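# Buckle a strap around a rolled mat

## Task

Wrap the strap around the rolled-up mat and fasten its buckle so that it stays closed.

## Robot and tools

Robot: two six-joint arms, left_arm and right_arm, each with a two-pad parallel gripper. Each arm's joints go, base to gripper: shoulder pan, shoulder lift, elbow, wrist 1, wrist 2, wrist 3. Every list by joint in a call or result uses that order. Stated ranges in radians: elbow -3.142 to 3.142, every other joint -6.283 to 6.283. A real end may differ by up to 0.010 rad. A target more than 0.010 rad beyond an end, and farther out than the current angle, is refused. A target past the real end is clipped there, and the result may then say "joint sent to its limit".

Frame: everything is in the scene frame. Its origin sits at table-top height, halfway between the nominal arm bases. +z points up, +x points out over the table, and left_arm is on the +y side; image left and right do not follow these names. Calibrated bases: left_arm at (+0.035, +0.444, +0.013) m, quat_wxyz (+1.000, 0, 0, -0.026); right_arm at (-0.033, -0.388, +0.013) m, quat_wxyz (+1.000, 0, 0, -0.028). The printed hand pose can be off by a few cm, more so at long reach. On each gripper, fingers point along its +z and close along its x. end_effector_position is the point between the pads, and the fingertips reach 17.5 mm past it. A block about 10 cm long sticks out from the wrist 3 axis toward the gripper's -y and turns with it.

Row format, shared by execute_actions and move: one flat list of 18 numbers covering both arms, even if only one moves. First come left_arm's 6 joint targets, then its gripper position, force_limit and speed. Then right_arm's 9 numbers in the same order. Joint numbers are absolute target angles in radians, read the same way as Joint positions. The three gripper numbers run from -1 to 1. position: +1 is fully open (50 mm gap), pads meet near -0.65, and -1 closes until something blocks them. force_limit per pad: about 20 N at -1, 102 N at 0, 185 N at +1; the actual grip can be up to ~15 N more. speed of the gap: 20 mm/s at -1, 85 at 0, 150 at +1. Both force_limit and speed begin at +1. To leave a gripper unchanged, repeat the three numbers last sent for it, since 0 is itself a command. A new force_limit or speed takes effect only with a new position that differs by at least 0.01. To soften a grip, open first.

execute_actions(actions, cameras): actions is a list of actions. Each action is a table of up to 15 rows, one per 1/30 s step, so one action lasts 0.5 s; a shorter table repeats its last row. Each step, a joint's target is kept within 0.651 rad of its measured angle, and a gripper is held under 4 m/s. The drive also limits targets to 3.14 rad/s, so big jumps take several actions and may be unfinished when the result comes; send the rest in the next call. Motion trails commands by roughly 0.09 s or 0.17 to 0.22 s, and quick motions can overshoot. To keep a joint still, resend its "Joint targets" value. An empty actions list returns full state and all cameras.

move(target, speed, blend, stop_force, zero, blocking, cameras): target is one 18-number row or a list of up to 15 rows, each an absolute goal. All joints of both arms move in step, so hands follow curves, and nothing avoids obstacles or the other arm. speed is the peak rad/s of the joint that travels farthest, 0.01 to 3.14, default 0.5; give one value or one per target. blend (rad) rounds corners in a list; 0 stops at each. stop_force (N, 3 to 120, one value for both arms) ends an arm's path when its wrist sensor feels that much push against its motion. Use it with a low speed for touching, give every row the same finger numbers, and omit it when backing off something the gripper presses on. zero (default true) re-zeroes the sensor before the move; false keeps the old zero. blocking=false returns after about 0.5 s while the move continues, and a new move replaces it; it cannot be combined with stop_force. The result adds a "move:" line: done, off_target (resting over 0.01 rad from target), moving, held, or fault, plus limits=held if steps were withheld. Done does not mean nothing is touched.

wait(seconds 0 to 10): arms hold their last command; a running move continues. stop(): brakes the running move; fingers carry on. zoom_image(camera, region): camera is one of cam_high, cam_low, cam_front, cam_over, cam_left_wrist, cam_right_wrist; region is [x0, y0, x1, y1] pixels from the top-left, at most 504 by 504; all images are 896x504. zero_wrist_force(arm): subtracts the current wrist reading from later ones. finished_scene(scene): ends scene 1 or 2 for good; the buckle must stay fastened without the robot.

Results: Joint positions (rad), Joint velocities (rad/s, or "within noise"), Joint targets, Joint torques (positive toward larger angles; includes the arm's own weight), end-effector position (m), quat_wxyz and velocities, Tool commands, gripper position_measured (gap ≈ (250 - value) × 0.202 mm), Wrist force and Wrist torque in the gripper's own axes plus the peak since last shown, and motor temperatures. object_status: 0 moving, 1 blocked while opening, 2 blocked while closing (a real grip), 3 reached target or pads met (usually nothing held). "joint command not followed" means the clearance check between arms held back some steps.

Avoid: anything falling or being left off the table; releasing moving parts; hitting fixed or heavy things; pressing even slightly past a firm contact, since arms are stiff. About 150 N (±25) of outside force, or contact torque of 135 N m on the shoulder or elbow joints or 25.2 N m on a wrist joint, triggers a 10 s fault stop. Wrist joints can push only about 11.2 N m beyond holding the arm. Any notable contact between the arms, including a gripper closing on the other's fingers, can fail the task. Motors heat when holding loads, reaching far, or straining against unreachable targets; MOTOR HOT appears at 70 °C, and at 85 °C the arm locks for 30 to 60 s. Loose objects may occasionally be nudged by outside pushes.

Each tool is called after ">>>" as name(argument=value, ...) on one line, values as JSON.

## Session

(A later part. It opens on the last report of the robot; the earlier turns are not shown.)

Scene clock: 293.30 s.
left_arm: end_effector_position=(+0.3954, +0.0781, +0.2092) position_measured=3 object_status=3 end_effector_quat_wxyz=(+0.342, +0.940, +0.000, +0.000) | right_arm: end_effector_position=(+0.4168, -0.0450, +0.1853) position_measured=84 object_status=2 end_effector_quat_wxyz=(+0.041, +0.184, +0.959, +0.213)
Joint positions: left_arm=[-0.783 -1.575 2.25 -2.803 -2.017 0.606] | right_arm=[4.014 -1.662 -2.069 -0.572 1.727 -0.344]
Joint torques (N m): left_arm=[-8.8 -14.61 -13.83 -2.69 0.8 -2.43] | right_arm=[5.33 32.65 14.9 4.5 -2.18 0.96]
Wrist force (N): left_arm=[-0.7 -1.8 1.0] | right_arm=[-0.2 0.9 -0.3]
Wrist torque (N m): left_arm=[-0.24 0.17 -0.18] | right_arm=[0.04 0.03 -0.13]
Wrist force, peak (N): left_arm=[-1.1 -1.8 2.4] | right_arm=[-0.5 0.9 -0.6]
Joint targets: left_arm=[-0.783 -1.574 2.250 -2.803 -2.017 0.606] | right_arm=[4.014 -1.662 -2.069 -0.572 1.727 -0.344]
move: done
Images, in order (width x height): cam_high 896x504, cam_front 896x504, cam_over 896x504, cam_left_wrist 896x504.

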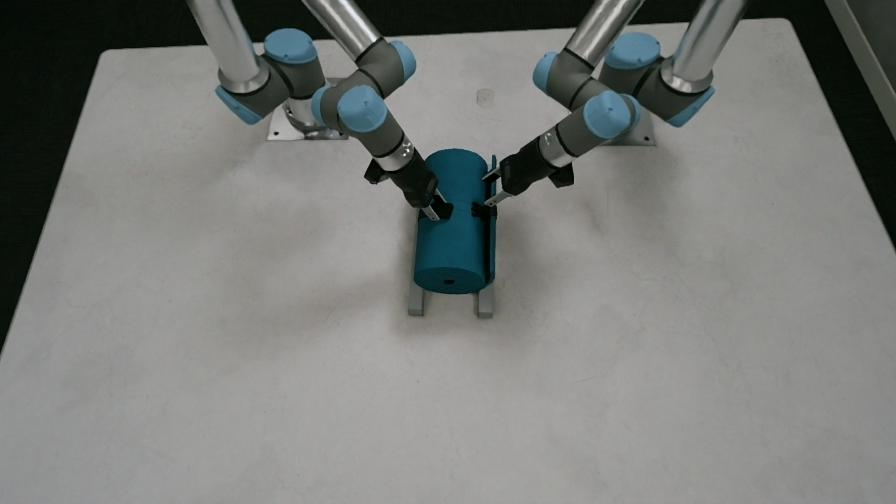

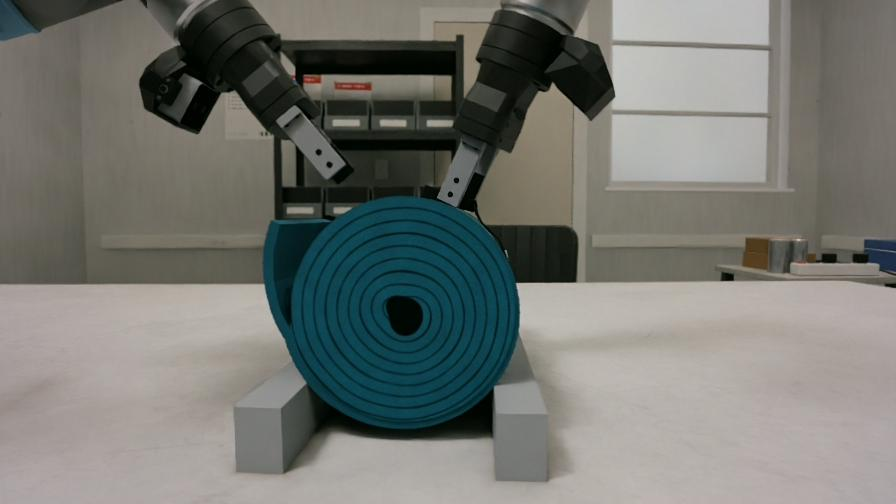

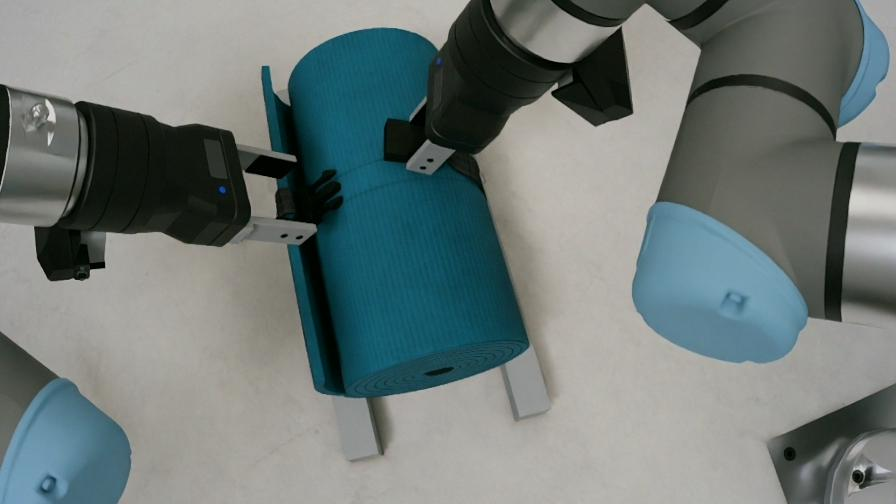

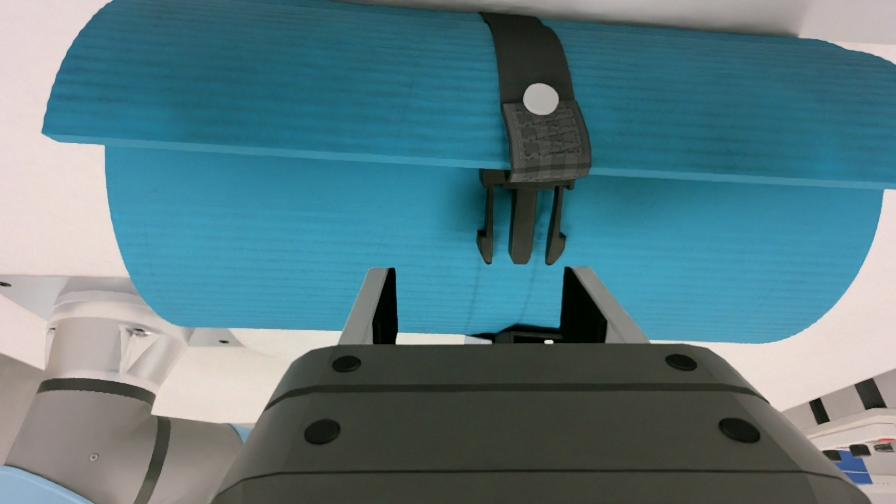

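>>> move(target=[[-0.7471,-1.4835,2.2388,-2.8678,-2.0358,0.6404,1,-0.9,1,4.014,-1.662,-2.069,-0.572,1.727,-0.344,-1,-0.8,-1],[-0.779,-1.41,2.2392,-2.955,-2.0192,0.6099,1,-0.9,1,4.014,-1.662,-2.069,-0.572,1.727,-0.344,-1,-0.8,-1]], speed=[0.2,0.025], stop_force=6, cameras=["cam_over","cam_left_wrist","cam_front"])

>>> zoom_image(camera="cam_over", region=[240, 60, 520, 280])

>>> zoom_image(camera="cam_front", region=[240, 160, 440, 300])

Scene clock: 327.93 s.
left_arm: end_effector_position=(+0.4154, +0.0607, +0.1625) position_measured=3 object_status=3 end_effector_quat_wxyz=(+0.342, +0.940, +0.000, +0.000) | right_arm: end_effector_position=(+0.4168, -0.0450, +0.1853) position_measured=84 object_status=2 end_effector_quat_wxyz=(+0.041, +0.184, +0.959, +0.213)
Joint positions: left_arm=[-0.775 -1.419 2.239 -2.944 -2.021 0.614] | right_arm=[4.014 -1.662 -2.069 -0.572 1.727 -0.344]
Joint torques (N m): left_arm=[7.25 -34.11 -12.2 -1.03 -2.31 2.44] | right_arm=[5.09 32.7 15.15 4.91 -2.06 0.83]
Wrist force (N): left_arm=[-0.9 -2.4 -6.2] | right_arm=[-0.6 0.8 -0.5]
Wrist torque (N m): left_arm=[-0.25 -0.03 -0.07] | right_arm=[0.03 0.07 -0.14]
Wrist force, peak (N): left_arm=[-2.0 -3.8 -15.6] | right_arm=[-0.6 0.9 -0.6]
Joint targets: left_arm=[-0.775 -1.419 2.239 -2.944 -2.021 0.614] | right_arm=[4.014 -1.662 -2.069 -0.572 1.727 -0.344]
move: contact (left_arm); path passed 1 of 2 targets; left_arm: the wrist 1 is farthest, 0.011 rad from its target
Images, in order (width x height): cam_front 896x504, cam_over 896x504, cam_left_wrist 896x504.

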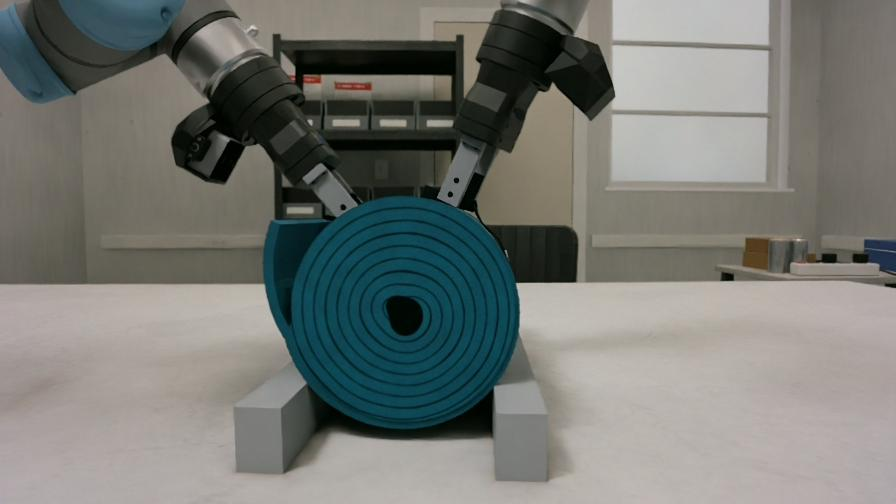

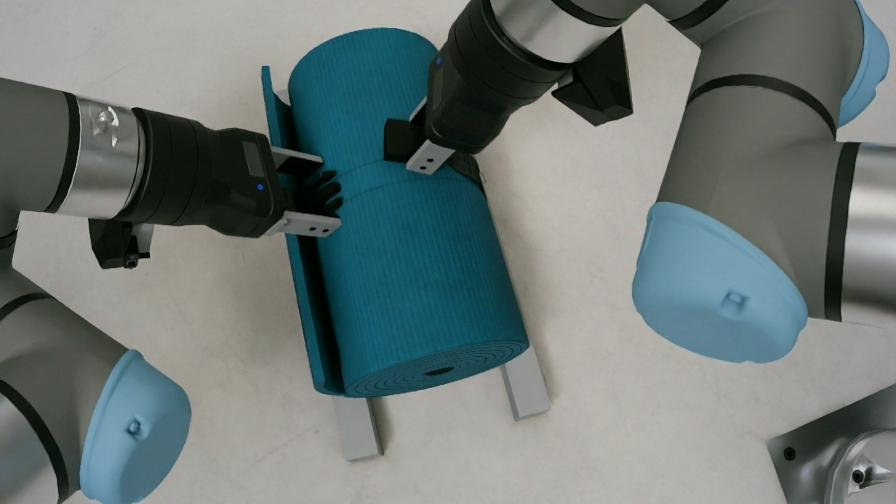

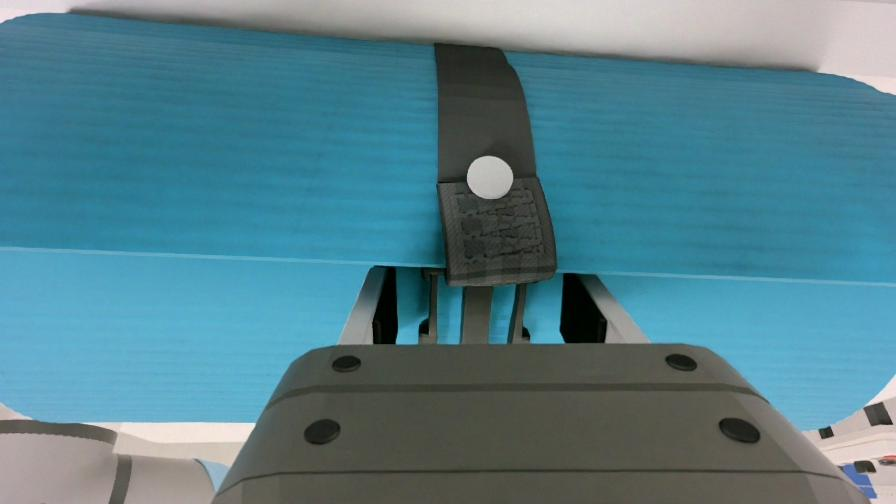

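Scaled by 1.800.

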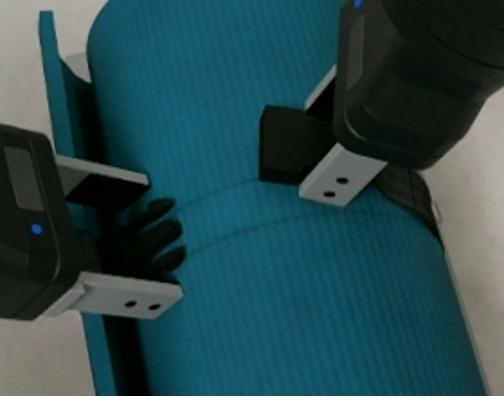

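Scaled by 2.520.

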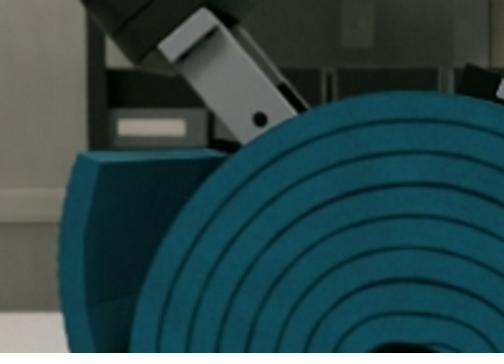

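>>> move(target=[-0.775,-1.419,2.239,-2.944,-2.021,0.614,-1,-0.85,-1,4.014,-1.662,-2.069,-0.572,1.727,-0.344,-1,-0.8,-1], cameras=["cam_over","cam_left_wrist"])

>>> zoom_image(camera="cam_over", region=[240, 60, 520, 280])

>>> zoom_image(camera="cam_left_wrist", region=[340, 220, 640, 360])

Scene clock: 334.83 s.
left_arm: end_effector_position=(+0.4155, +0.0607, +0.1625) position_measured=122 object_status=2 end_effector_quat_wxyz=(+0.342, +0.940, +0.000, +0.000) | right_arm: end_effector_position=(+0.4168, -0.0450, +0.1853) position_measured=84 object_status=2 end_effector_quat_wxyz=(+0.041, +0.184, +0.959, +0.213)
Joint positions: left_arm=[-0.775 -1.419 2.239 -2.944 -2.021 0.614] | right_arm=[4.014 -1.662 -2.069 -0.572 1.727 -0.344]
Joint torques (N m): left_arm=[9.3 -22.51 -24.68 -1.37 -0.49 -1.41] | right_arm=[4.53 32.29 14.84 4.93 -1.98 0.92]
Wrist force (N): left_arm=[-0.7 -1.5 1.1] | right_arm=[-0.4 0.6 -0.4]
Wrist torque (N m): left_arm=[-0.22 0.17 -0.13] | right_arm=[0.00 0.07 -0.13]
Wrist force, peak (N): left_arm=[-2.9 -2.7 -6.0] | right_arm=[-0.6 1.0 -0.6]
Joint targets: left_arm=[-0.775 -1.419 2.239 -2.944 -2.021 0.614] | right_arm=[4.014 -1.662 -2.069 -0.572 1.727 -0.344]
move: done
Images, in order (width x height): cam_over 896x504, cam_left_wrist 896x504.

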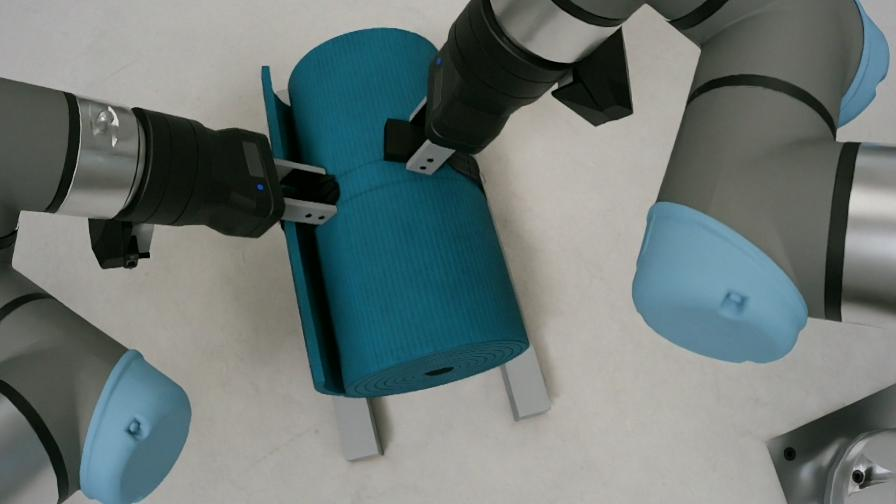

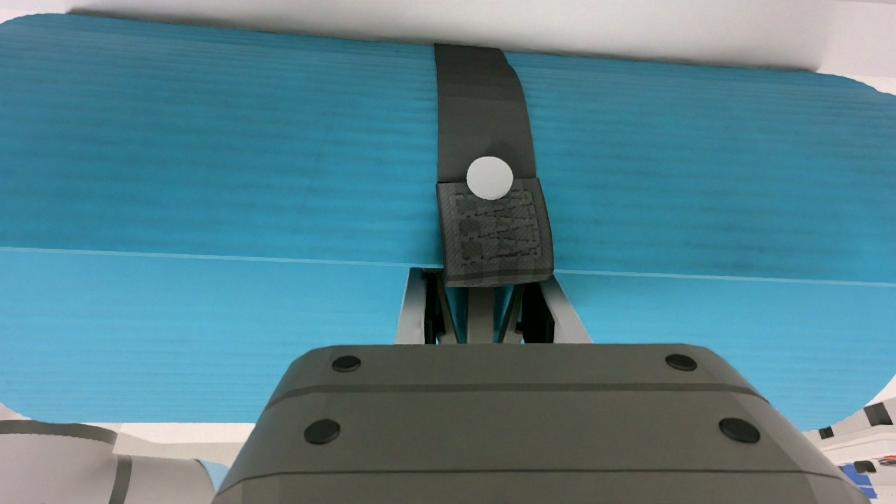

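Scaled by 1.800.

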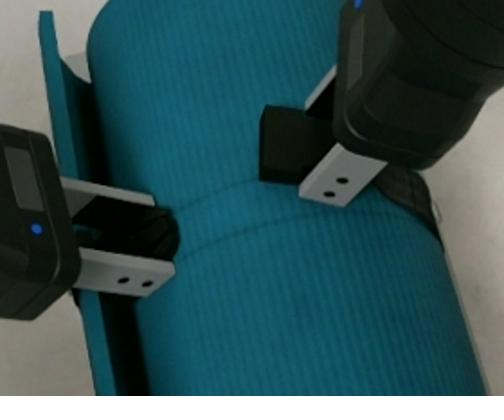

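Scaled by 1.680.

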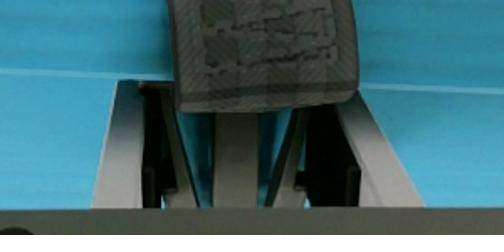

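>>> move(target=[-0.7762,-1.4507,2.2221,-2.8961,-2.0206,0.613,-1,-0.85,-1,4.014,-1.662,-2.069,-0.572,1.727,-0.344,-1,-0.8,-1], speed=0.05, cameras=["cam_over","cam_left_wrist","cam_front","cam_right_wrist"])

>>> zoom_image(camera="cam_over", region=[240, 60, 520, 280])

>>> zoom_image(camera="cam_front", region=[240, 140, 520, 300])

Scene clock: 341.93 s.
left_arm: end_effector_position=(+0.4154, +0.0600, +0.1778) position_measured=122 object_status=2 end_effector_quat_wxyz=(+0.342, +0.940, +0.000, +0.000) | right_arm: end_effector_position=(+0.4168, -0.0450, +0.1853) position_measured=84 object_status=2 end_effector_quat_wxyz=(+0.041, +0.184, +0.959, +0.213)
Joint positions: left_arm=[-0.776 -1.451 2.222 -2.896 -2.021 0.613] | right_arm=[4.014 -1.662 -2.069 -0.572 1.727 -0.344]
Joint torques (N m): left_arm=[-6.73 -20.43 -15.77 -5.56 0.67 -2.4] | right_arm=[4.67 32.35 15.24 4.89 -1.78 0.9]
Wrist force (N): left_arm=[-0.6 -1.6 1.3] | right_arm=[-0.4 0.6 -0.6]
Wrist torque (N m): left_arm=[-0.23 0.16 -0.08] | right_arm=[0.00 0.07 -0.13]
Wrist force, peak (N): left_arm=[-0.6 -1.9 1.4] | right_arm=[-0.5 0.9 -0.8]
Joint targets: left_arm=[-0.776 -1.451 2.222 -2.896 -2.021 0.613] | right_arm=[4.014 -1.662 -2.069 -0.572 1.727 -0.344]
move: done
Images, in order (width x height): cam_front 896x504, cam_over 896x504, cam_left_wrist 896x504, cam_right_wrist 896x504.

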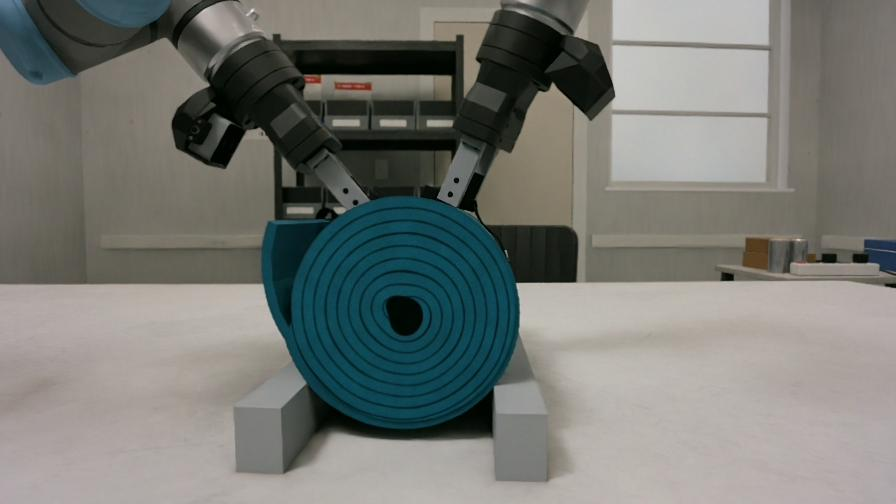

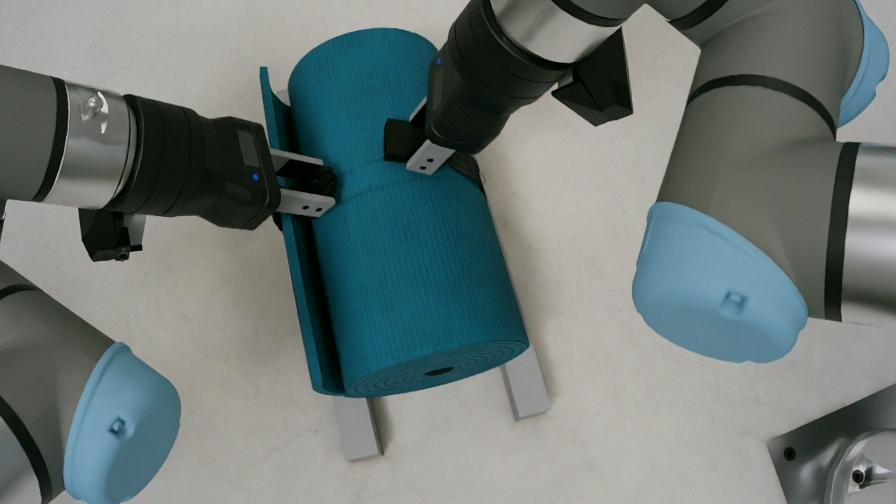

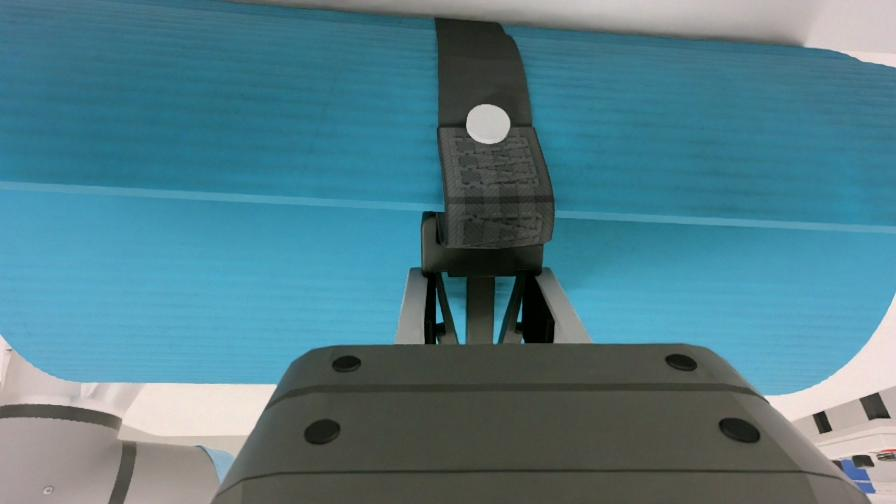

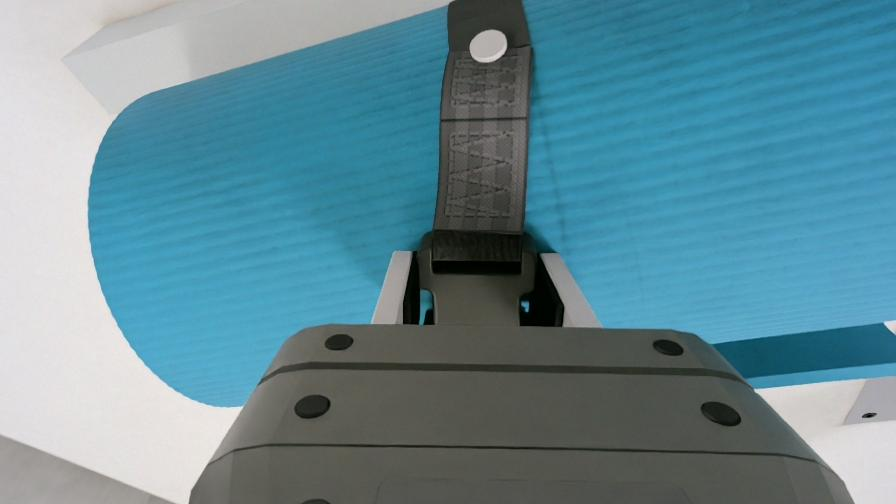

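Scaled by 1.800.

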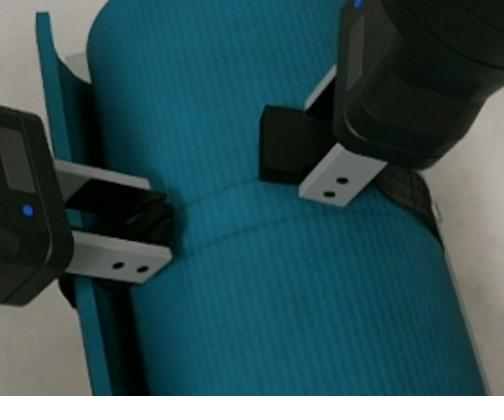

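Scaled by 1.800.

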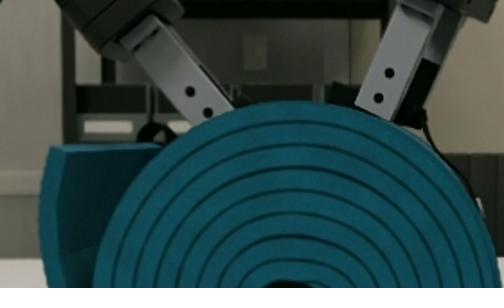

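>>> move(target=[-0.7963,-1.4504,2.1959,-2.8784,-2.0099,0.5938,-1,-0.85,-1,4.014,-1.662,-2.069,-0.572,1.727,-0.344,-1,-0.8,-1], speed=0.05, cameras=["cam_left_wrist"])

>>> move(target=[-0.7963,-1.4504,2.1959,-2.8784,-2.0099,0.5938,0.7,-0.85,-1,4.014,-1.662,-2.069,-0.572,1.727,-0.344,-1,-0.8,-1], speed=0.05, cameras=["cam_left_wrist","cam_front"])

>>> zoom_image(camera="cam_front", region=[240, 140, 520, 300])

Scene clock: 349.03 s.
left_arm: end_effector_position=(+0.4154, +0.0473, +0.1858) position_measured=122 object_status=2 end_effector_quat_wxyz=(+0.342, +0.940, +0.000, +0.000) | right_arm: end_effector_position=(+0.4168, -0.0450, +0.1853) position_measured=84 object_status=2 end_effector_quat_wxyz=(+0.041, +0.184, +0.959, +0.213)
Joint positions: left_arm=[-0.797 -1.45 2.196 -2.878 -2.01 0.593] | right_arm=[4.014 -1.662 -2.069 -0.572 1.727 -0.344]
Joint torques (N m): left_arm=[8.57 -19.1 -14.59 -4.77 -1.28 1.38] | right_arm=[4.21 31.75 14.38 4.9 -1.67 0.83]
Wrist force (N): left_arm=[-0.5 -1.8 1.2] | right_arm=[-0.1 0.8 -0.4]
Wrist torque (N m): left_arm=[-0.23 0.15 -0.08] | right_arm=[0.04 0.03 -0.14]
Wrist force, peak (N): left_arm=[-0.7 -2.1 1.1] | right_arm=[-0.5 0.9 -0.7]
Joint targets: left_arm=[-0.796 -1.450 2.196 -2.878 -2.010 0.594] | right_arm=[4.014 -1.662 -2.069 -0.572 1.727 -0.344]
move: done
Images, in order (width x height): cam_left_wrist 896x504.

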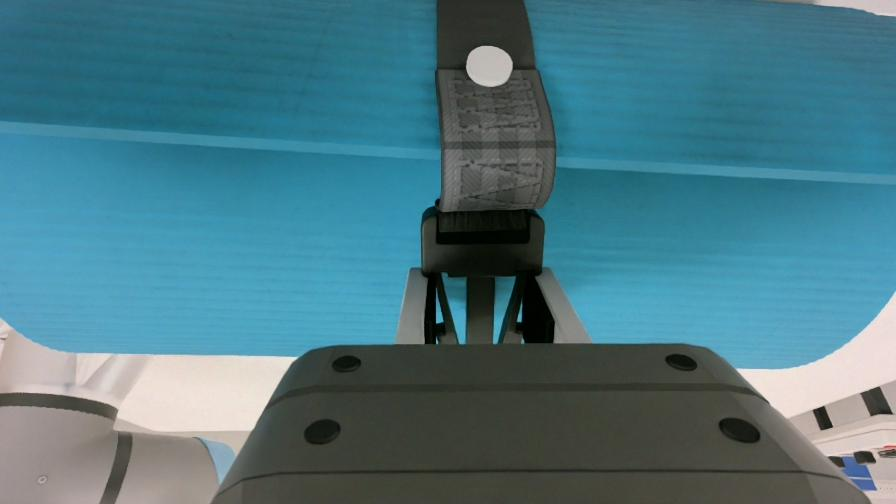

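Scene clock: 350.00 s.
left_arm: end_effector_position=(+0.4154, +0.0474, +0.1858) position_measured=48 object_status=0 end_effector_quat_wxyz=(+0.342, +0.940, +0.000, +0.000) | right_arm: end_effector_position=(+0.4168, -0.0450, +0.1853) position_measured=84 object_status=2 end_effector_quat_wxyz=(+0.041, +0.184, +0.959, +0.213)
Joint positions: left_arm=[-0.796 -1.45 2.196 -2.878 -2.01 0.594] | right_arm=[4.014 -1.662 -2.069 -0.572 1.727 -0.344]
Joint torques (N m): left_arm=[9.87 -20.52 -13.55 -5.99 -2.4 2.3] | right_arm=[4.62 31.76 14.79 4.88 -1.72 0.81]
Wrist force (N): left_arm=[-0.5 -1.8 1.1] | right_arm=[-0.3 0.6 -0.5]
Wrist torque (N m): left_arm=[-0.24 0.14 -0.09] | right_arm=[0.01 0.04 -0.13]
Wrist force, peak (N): left_arm=[-0.8 -1.8 1.2] | right_arm=[-0.4 0.9 -0.7]
Joint targets: left_arm=[-0.796 -1.450 2.196 -2.878 -2.010 0.594] | right_arm=[4.014 -1.662 -2.069 -0.572 1.727 -0.344]
move: done
Images, in order (width x height): cam_front 896x504, cam_left_wrist 896x504.

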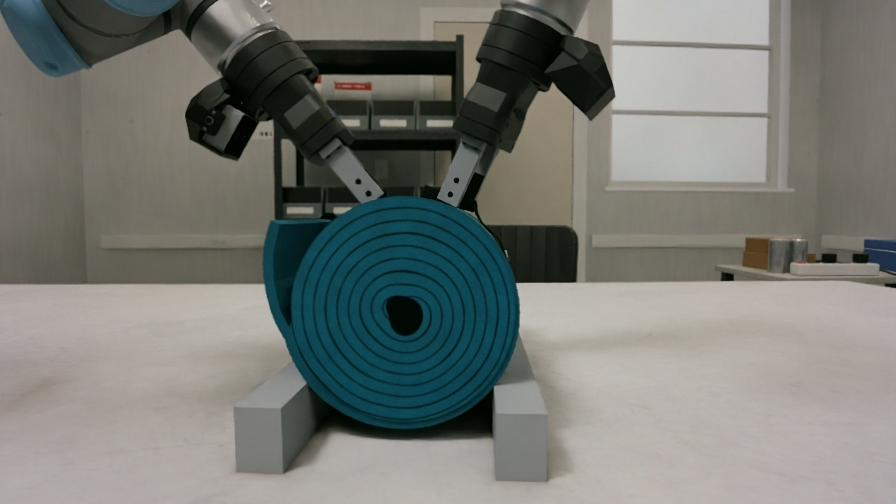

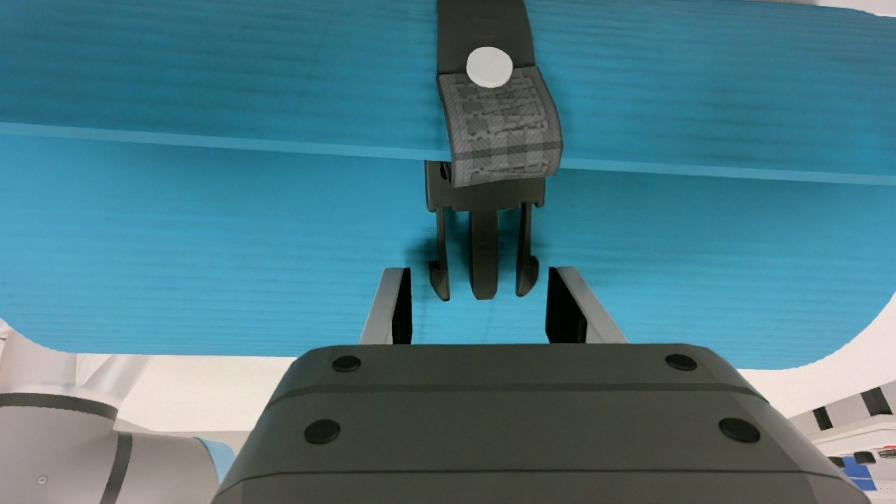

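Scaled by 1.800.

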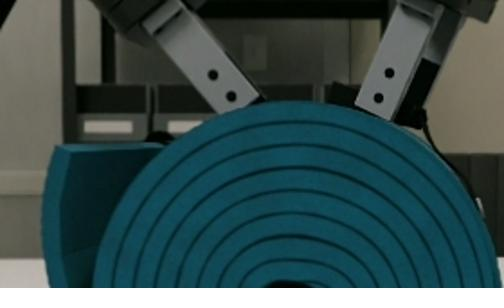

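>>> move(target=[[-0.7484,-1.4638,2.2407,-2.8899,-2.0351,0.6392,1,-0.85,1,4.014,-1.662,-2.069,-0.572,1.727,-0.344,-1,-0.8,-1],[-0.7698,-1.4145,2.2403,-2.9478,-2.0239,0.6187,1,-0.85,1,4.014,-1.662,-2.069,-0.572,1.727,-0.344,-1,-0.8,-1]], speed=[0.1,0.025], stop_force=6, cameras=["cam_left_wrist"])

>>> zoom_image(camera="cam_left_wrist", region=[340, 180, 640, 360])

Scene clock: 380.87 s.
left_arm: end_effector_position=(+0.4169, +0.0626, +0.1607) position_measured=3 object_status=3 end_effector_quat_wxyz=(+0.342, +0.940, +0.000, +0.000) | right_arm: end_effector_position=(+0.4168, -0.0450, +0.1853) position_measured=84 object_status=2 end_effector_quat_wxyz=(+0.041, +0.184, +0.959, +0.213)
Joint positions: left_arm=[-0.77 -1.415 2.24 -2.947 -2.024 0.619] | right_arm=[4.014 -1.662 -2.069 -0.572 1.727 -0.344]
Joint torques (N m): left_arm=[7.4 -33.16 -22.46 -1.05 -2.29 2.36] | right_arm=[4.34 30.92 15.15 4.88 -1.4 0.83]
Wrist force (N): left_arm=[-1.3 -3.2 -7.3] | right_arm=[-0.5 0.5 -0.3]
Wrist torque (N m): left_arm=[-0.29 -0.13 -0.05] | right_arm=[0.01 0.06 -0.14]
Wrist force, peak (N): left_arm=[-2.1 -3.7 -13.1] | right_arm=[-0.4 0.9 -0.7]
Joint targets: left_arm=[-0.770 -1.415 2.240 -2.947 -2.024 0.619] | right_arm=[4.014 -1.662 -2.069 -0.572 1.727 -0.344]
move: contact (left_arm); path passed 1 of 2 targets
Images, in order (width x height): cam_left_wrist 896x504.

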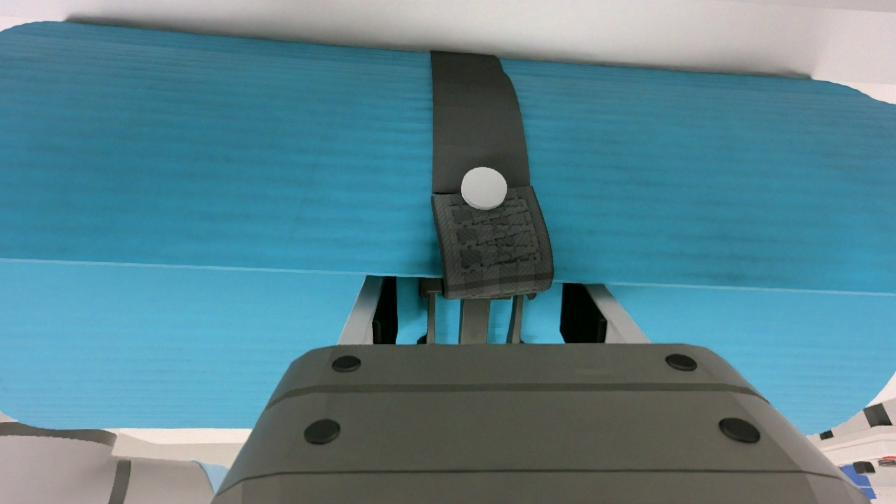

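Scaled by 1.680.

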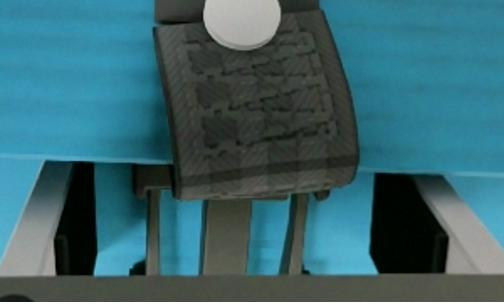

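>>> move(target=[-0.77,-1.415,2.24,-2.947,-2.024,0.619,-1,-0.8,-1,4.014,-1.662,-2.069,-0.572,1.727,-0.344,-1,-0.8,-1], cameras=["cam_over","cam_left_wrist"])

>>> zoom_image(camera="cam_left_wrist", region=[340, 180, 640, 360])

Scene clock: 385.27 s.
left_arm: end_effector_position=(+0.4168, +0.0623, +0.1607) position_measured=85 object_status=2 end_effector_quat_wxyz=(+0.342, +0.940, +0.000, +0.000) | right_arm: end_effector_position=(+0.4168, -0.0450, +0.1853) position_measured=84 object_status=2 end_effector_quat_wxyz=(+0.041, +0.184, +0.959, +0.213)
Joint positions: left_arm=[-0.77 -1.415 2.24 -2.947 -2.024 0.619] | right_arm=[4.014 -1.662 -2.069 -0.572 1.727 -0.344]
Joint torques (N m): left_arm=[-7.93 -19.13 -25.86 -1.31 0.48 2.2] | right_arm=[3.93 31.51 15.59 4.88 -1.34 0.82]
Wrist force (N): left_arm=[-0.7 -1.6 0.8] | right_arm=[-0.3 0.8 -0.7]
Wrist torque (N m): left_arm=[-0.22 0.14 -0.09] | right_arm=[0.03 0.06 -0.13]
Wrist force, peak (N): left_arm=[-5.5 -2.5 -7.0] | right_arm=[-0.3 0.8 -0.7]
Joint targets: left_arm=[-0.770 -1.415 2.240 -2.947 -2.024 0.619] | right_arm=[4.014 -1.662 -2.069 -0.572 1.727 -0.344]
move: done
Images, in order (width x height): cam_over 896x504, cam_left_wrist 896x504.

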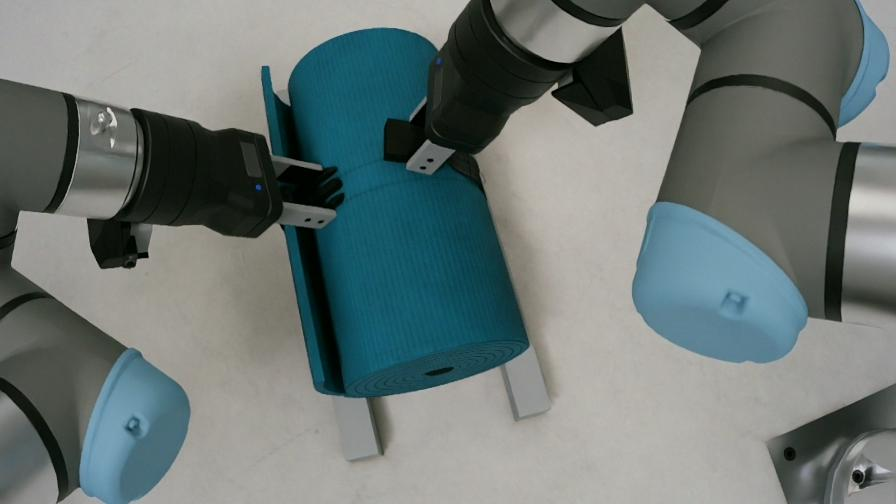

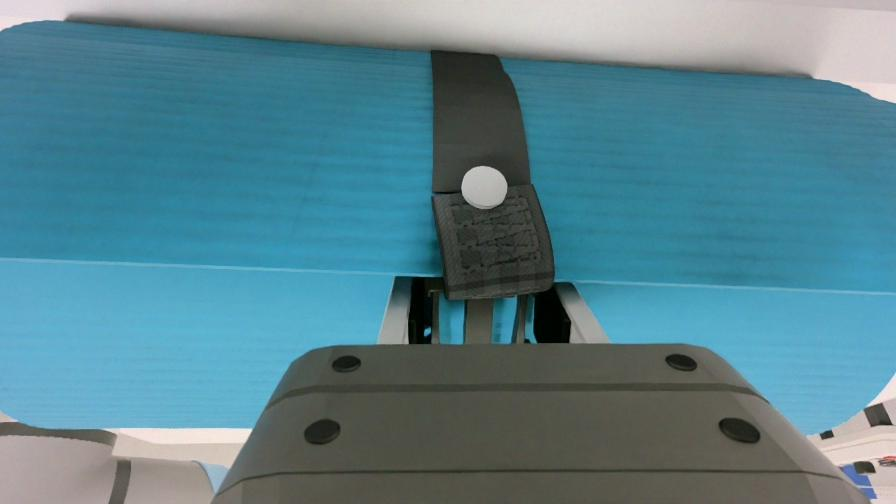

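Scaled by 1.680.

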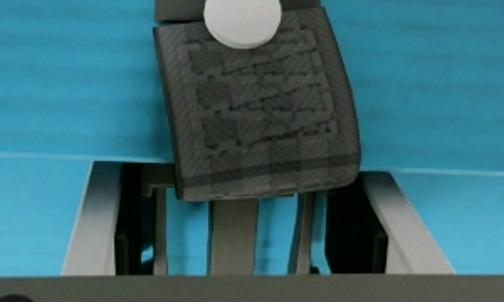

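>>> move(target=[[-0.77,-1.415,2.24,-2.947,-2.024,0.619,-1,-0.8,-1,4.014,-1.662,-2.069,-0.572,1.727,-0.344,1,-0.8,0],[-0.77,-1.415,2.24,-2.947,-2.024,0.619,-1,-0.8,-1,3.998,-1.5722,-2.0439,-0.6892,1.7331,-0.358,1,-0.8,0],[-0.77,-1.415,2.24,-2.947,-2.024,0.619,-1,-0.8,-1,3.8595,-1.6938,-2.3803,0.2514,1.9983,-0.3243,1,-0.8,0]], speed=[0.2,0.15,0.4], cameras=["cam_right_wrist","cam_left_wrist"])

>>> move(target=[-0.77,-1.415,2.24,-2.947,-2.024,0.619,-1,-0.8,-1,3.9039,-1.8042,-2.3392,0.3319,1.9637,-0.294,1,-0.8,0], speed=0.03, stop_force=6, cameras=["cam_right_wrist","cam_low","cam_over","cam_front"])

>>> zoom_image(camera="cam_low", region=[460, 130, 640, 230])

Scene clock: 443.03 s.
left_arm: end_effector_position=(+0.4168, +0.0623, +0.1607) position_measured=85 object_status=2 end_effector_quat_wxyz=(+0.342, +0.940, +0.000, +0.000) | right_arm: end_effector_position=(+0.4022, -0.0816, +0.2109) position_measured=3 object_status=3 end_effector_quat_wxyz=(+0.087, +0.167, +0.871, +0.454)
Joint positions: left_arm=[-0.77 -1.415 2.24 -2.947 -2.024 0.619] | right_arm=[3.859 -1.694 -2.38 0.251 1.998 -0.324]
Joint torques (N m): left_arm=[-7.26 -26.62 -21.85 -3.67 -2.06 0.97] | right_arm=[6.6 32.05 24.04 5.34 -2.08 -0.8]
Wrist force (N): left_arm=[-0.8 -1.6 0.7] | right_arm=[-1.5 -0.2 0.6]
Wrist torque (N m): left_arm=[-0.22 0.20 -0.10] | right_arm=[-0.01 0.42 -0.39]
Wrist force, peak (N): left_arm=[-0.9 -2.0 0.9] | right_arm=[-7.7 1.1 -10.3]
Joint targets: left_arm=[-0.770 -1.415 2.240 -2.947 -2.024 0.619] | right_arm=[3.859 -1.694 -2.380 0.251 1.998 -0.324]
move: done
Images, in order (width x height): cam_left_wrist 896x504, cam_right_wrist 896x504.

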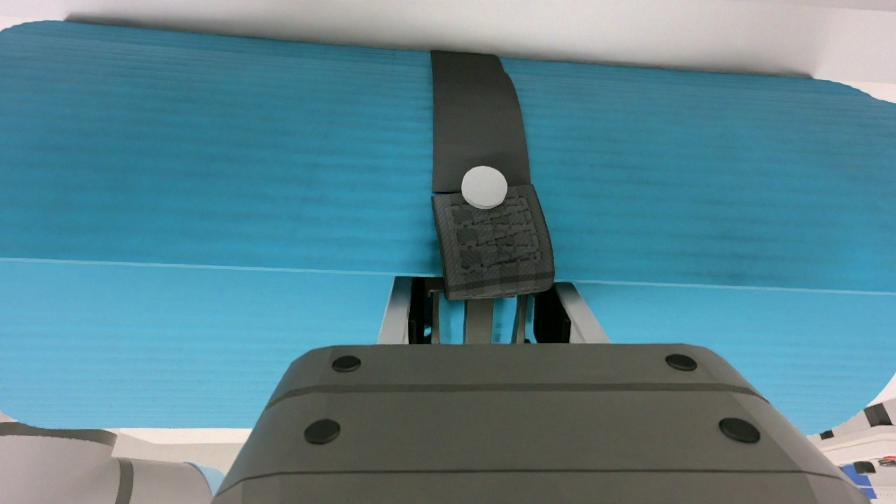

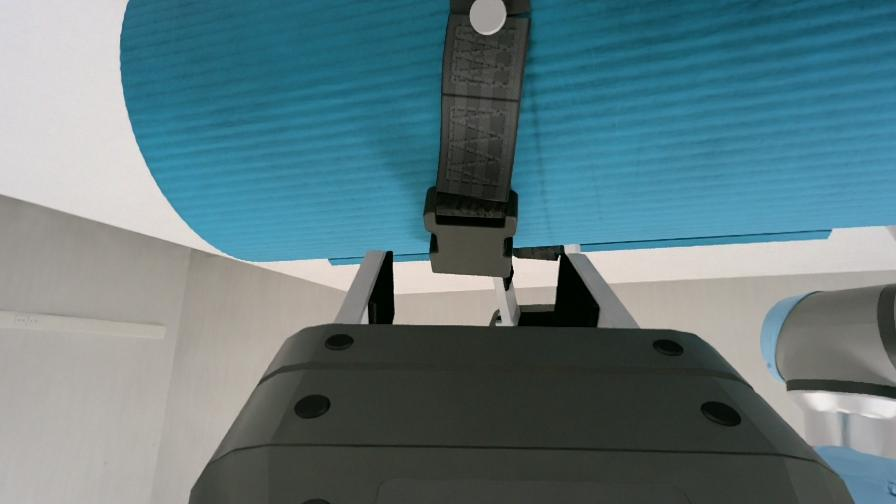

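Scene clock: 447.73 s.
left_arm: end_effector_position=(+0.4168, +0.0623, +0.1607) position_measured=85 object_status=2 end_effector_quat_wxyz=(+0.342, +0.940, +0.000, +0.000) | right_arm: end_effector_position=(+0.4144, -0.0510, +0.1878) position_measured=3 object_status=3 end_effector_quat_wxyz=(+0.087, +0.167, +0.871, +0.453)
Joint positions: left_arm=[-0.77 -1.415 2.24 -2.947 -2.024 0.619] | right_arm=[3.904 -1.804 -2.339 0.332 1.964 -0.294]
Joint torques (N m): left_arm=[-7.22 -30.1 -20.84 -5.12 -2.27 0.29] | right_arm=[-6.77 35.38 5.44 2.37 2.9 -0.84]
Wrist force (N): left_arm=[-0.5 -1.7 0.8] | right_arm=[-1.1 -0.2 0.6]
Wrist torque (N m): left_arm=[-0.24 0.16 -0.10] | right_arm=[-0.03 0.36 -0.38]
Wrist force, peak (N): left_arm=[-0.6 -1.7 0.9] | right_arm=[-1.4 -0.2 0.9]
Joint targets: left_arm=[-0.770 -1.415 2.240 -2.947 -2.024 0.619] | right_arm=[3.904 -1.804 -2.339 0.332 1.964 -0.294]
move: done
Images, in order (width x height): cam_low 896x504, cam_front 896x504, cam_over 896x504, cam_right_wrist 896x504.

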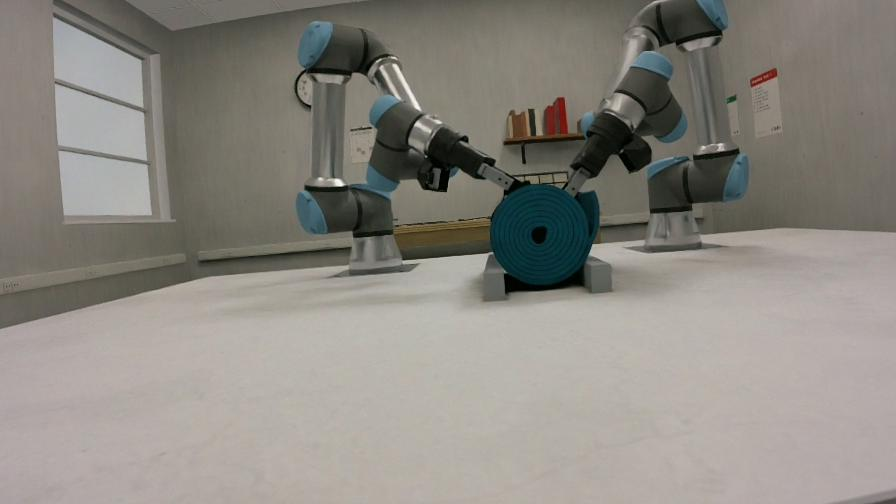

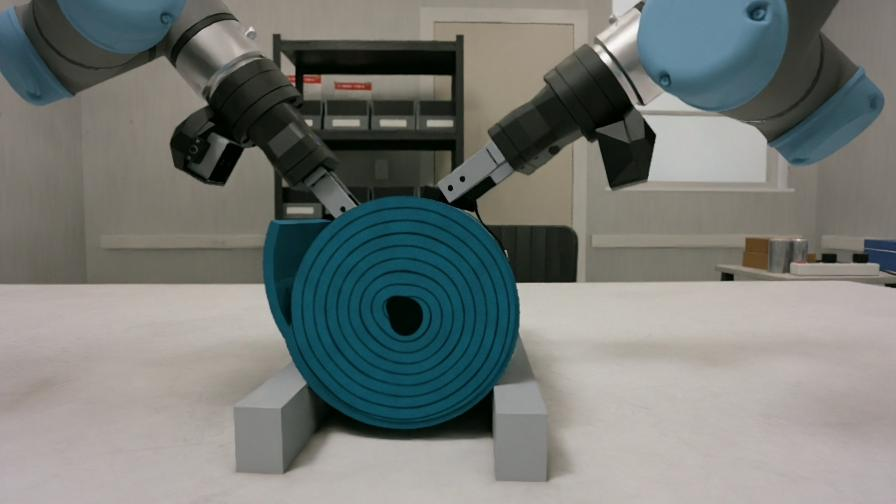

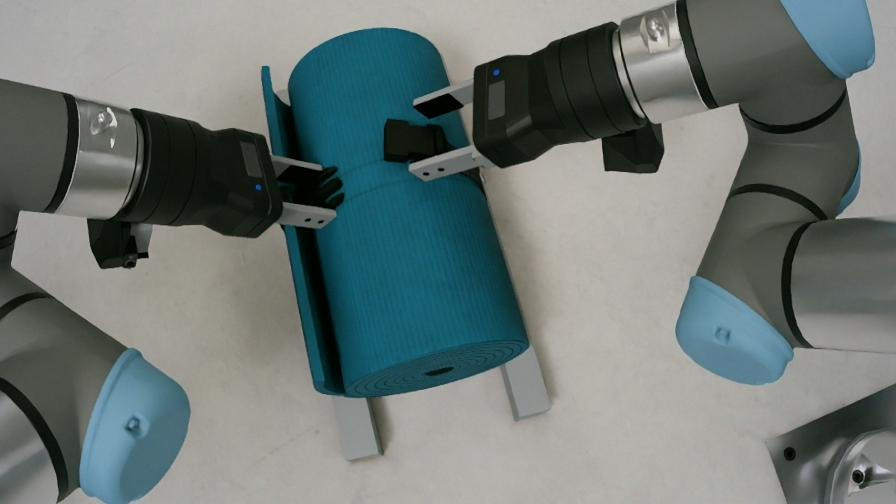

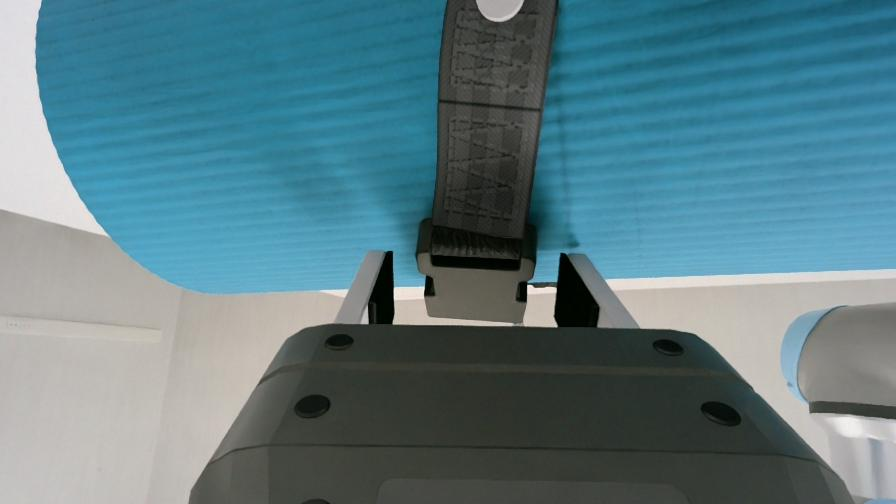

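Scaled by 2.800.

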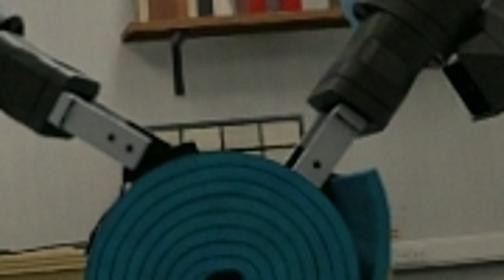

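>>> move(target=[-0.77,-1.415,2.24,-2.947,-2.024,0.619,-1,-0.8,-1,3.9039,-1.8042,-2.3392,0.3319,1.9637,-0.294,-1,-0.7,-1], cameras=["cam_right_wrist"])

Scene clock: 450.93 s.
left_arm: end_effector_position=(+0.4168, +0.0623, +0.1607) position_measured=85 object_status=2 end_effector_quat_wxyz=(+0.342, +0.940, +0.000, +0.000) | right_arm: end_effector_position=(+0.4144, -0.0511, +0.1878) position_measured=87 object_status=2 end_effector_quat_wxyz=(+0.087, +0.167, +0.871, +0.453)
Joint positions: left_arm=[-0.77 -1.415 2.24 -2.947 -2.024 0.619] | right_arm=[3.904 -1.804 -2.339 0.332 1.964 -0.294]
Joint torques (N m): left_arm=[-6.04 -29.23 -18.46 -5.03 -2.25 -0.22] | right_arm=[-6.87 35.22 4.62 2.4 2.94 -0.82]
Wrist force (N): left_arm=[-0.6 -1.6 0.7] | right_arm=[-1.2 -0.3 0.6]
Wrist torque (N m): left_arm=[-0.22 0.17 -0.10] | right_arm=[-0.05 0.38 -0.38]
Wrist force, peak (N): left_arm=[-0.6 -1.7 1.0] | right_arm=[-1.4 -0.2 0.6]
Joint targets: left_arm=[-0.770 -1.415 2.240 -2.947 -2.024 0.619] | right_arm=[3.904 -1.804 -2.339 0.332 1.964 -0.294]
move: done
Images, in order (width x height): cam_right_wrist 896x504.

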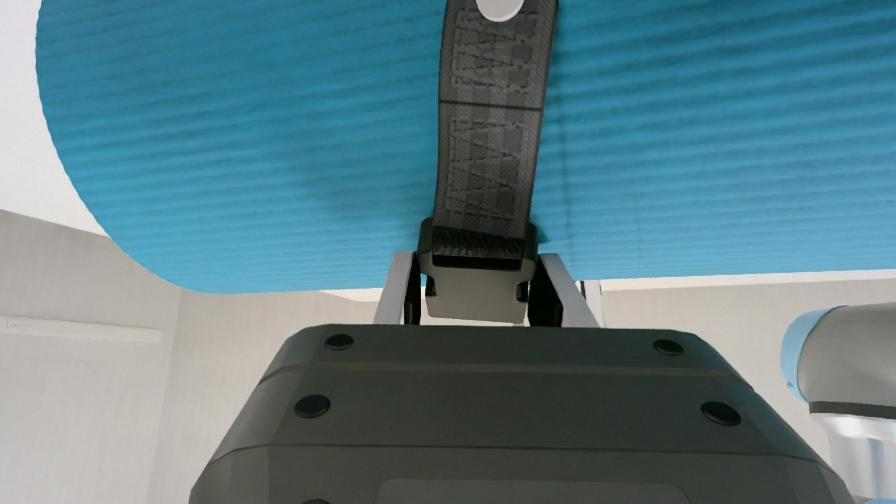

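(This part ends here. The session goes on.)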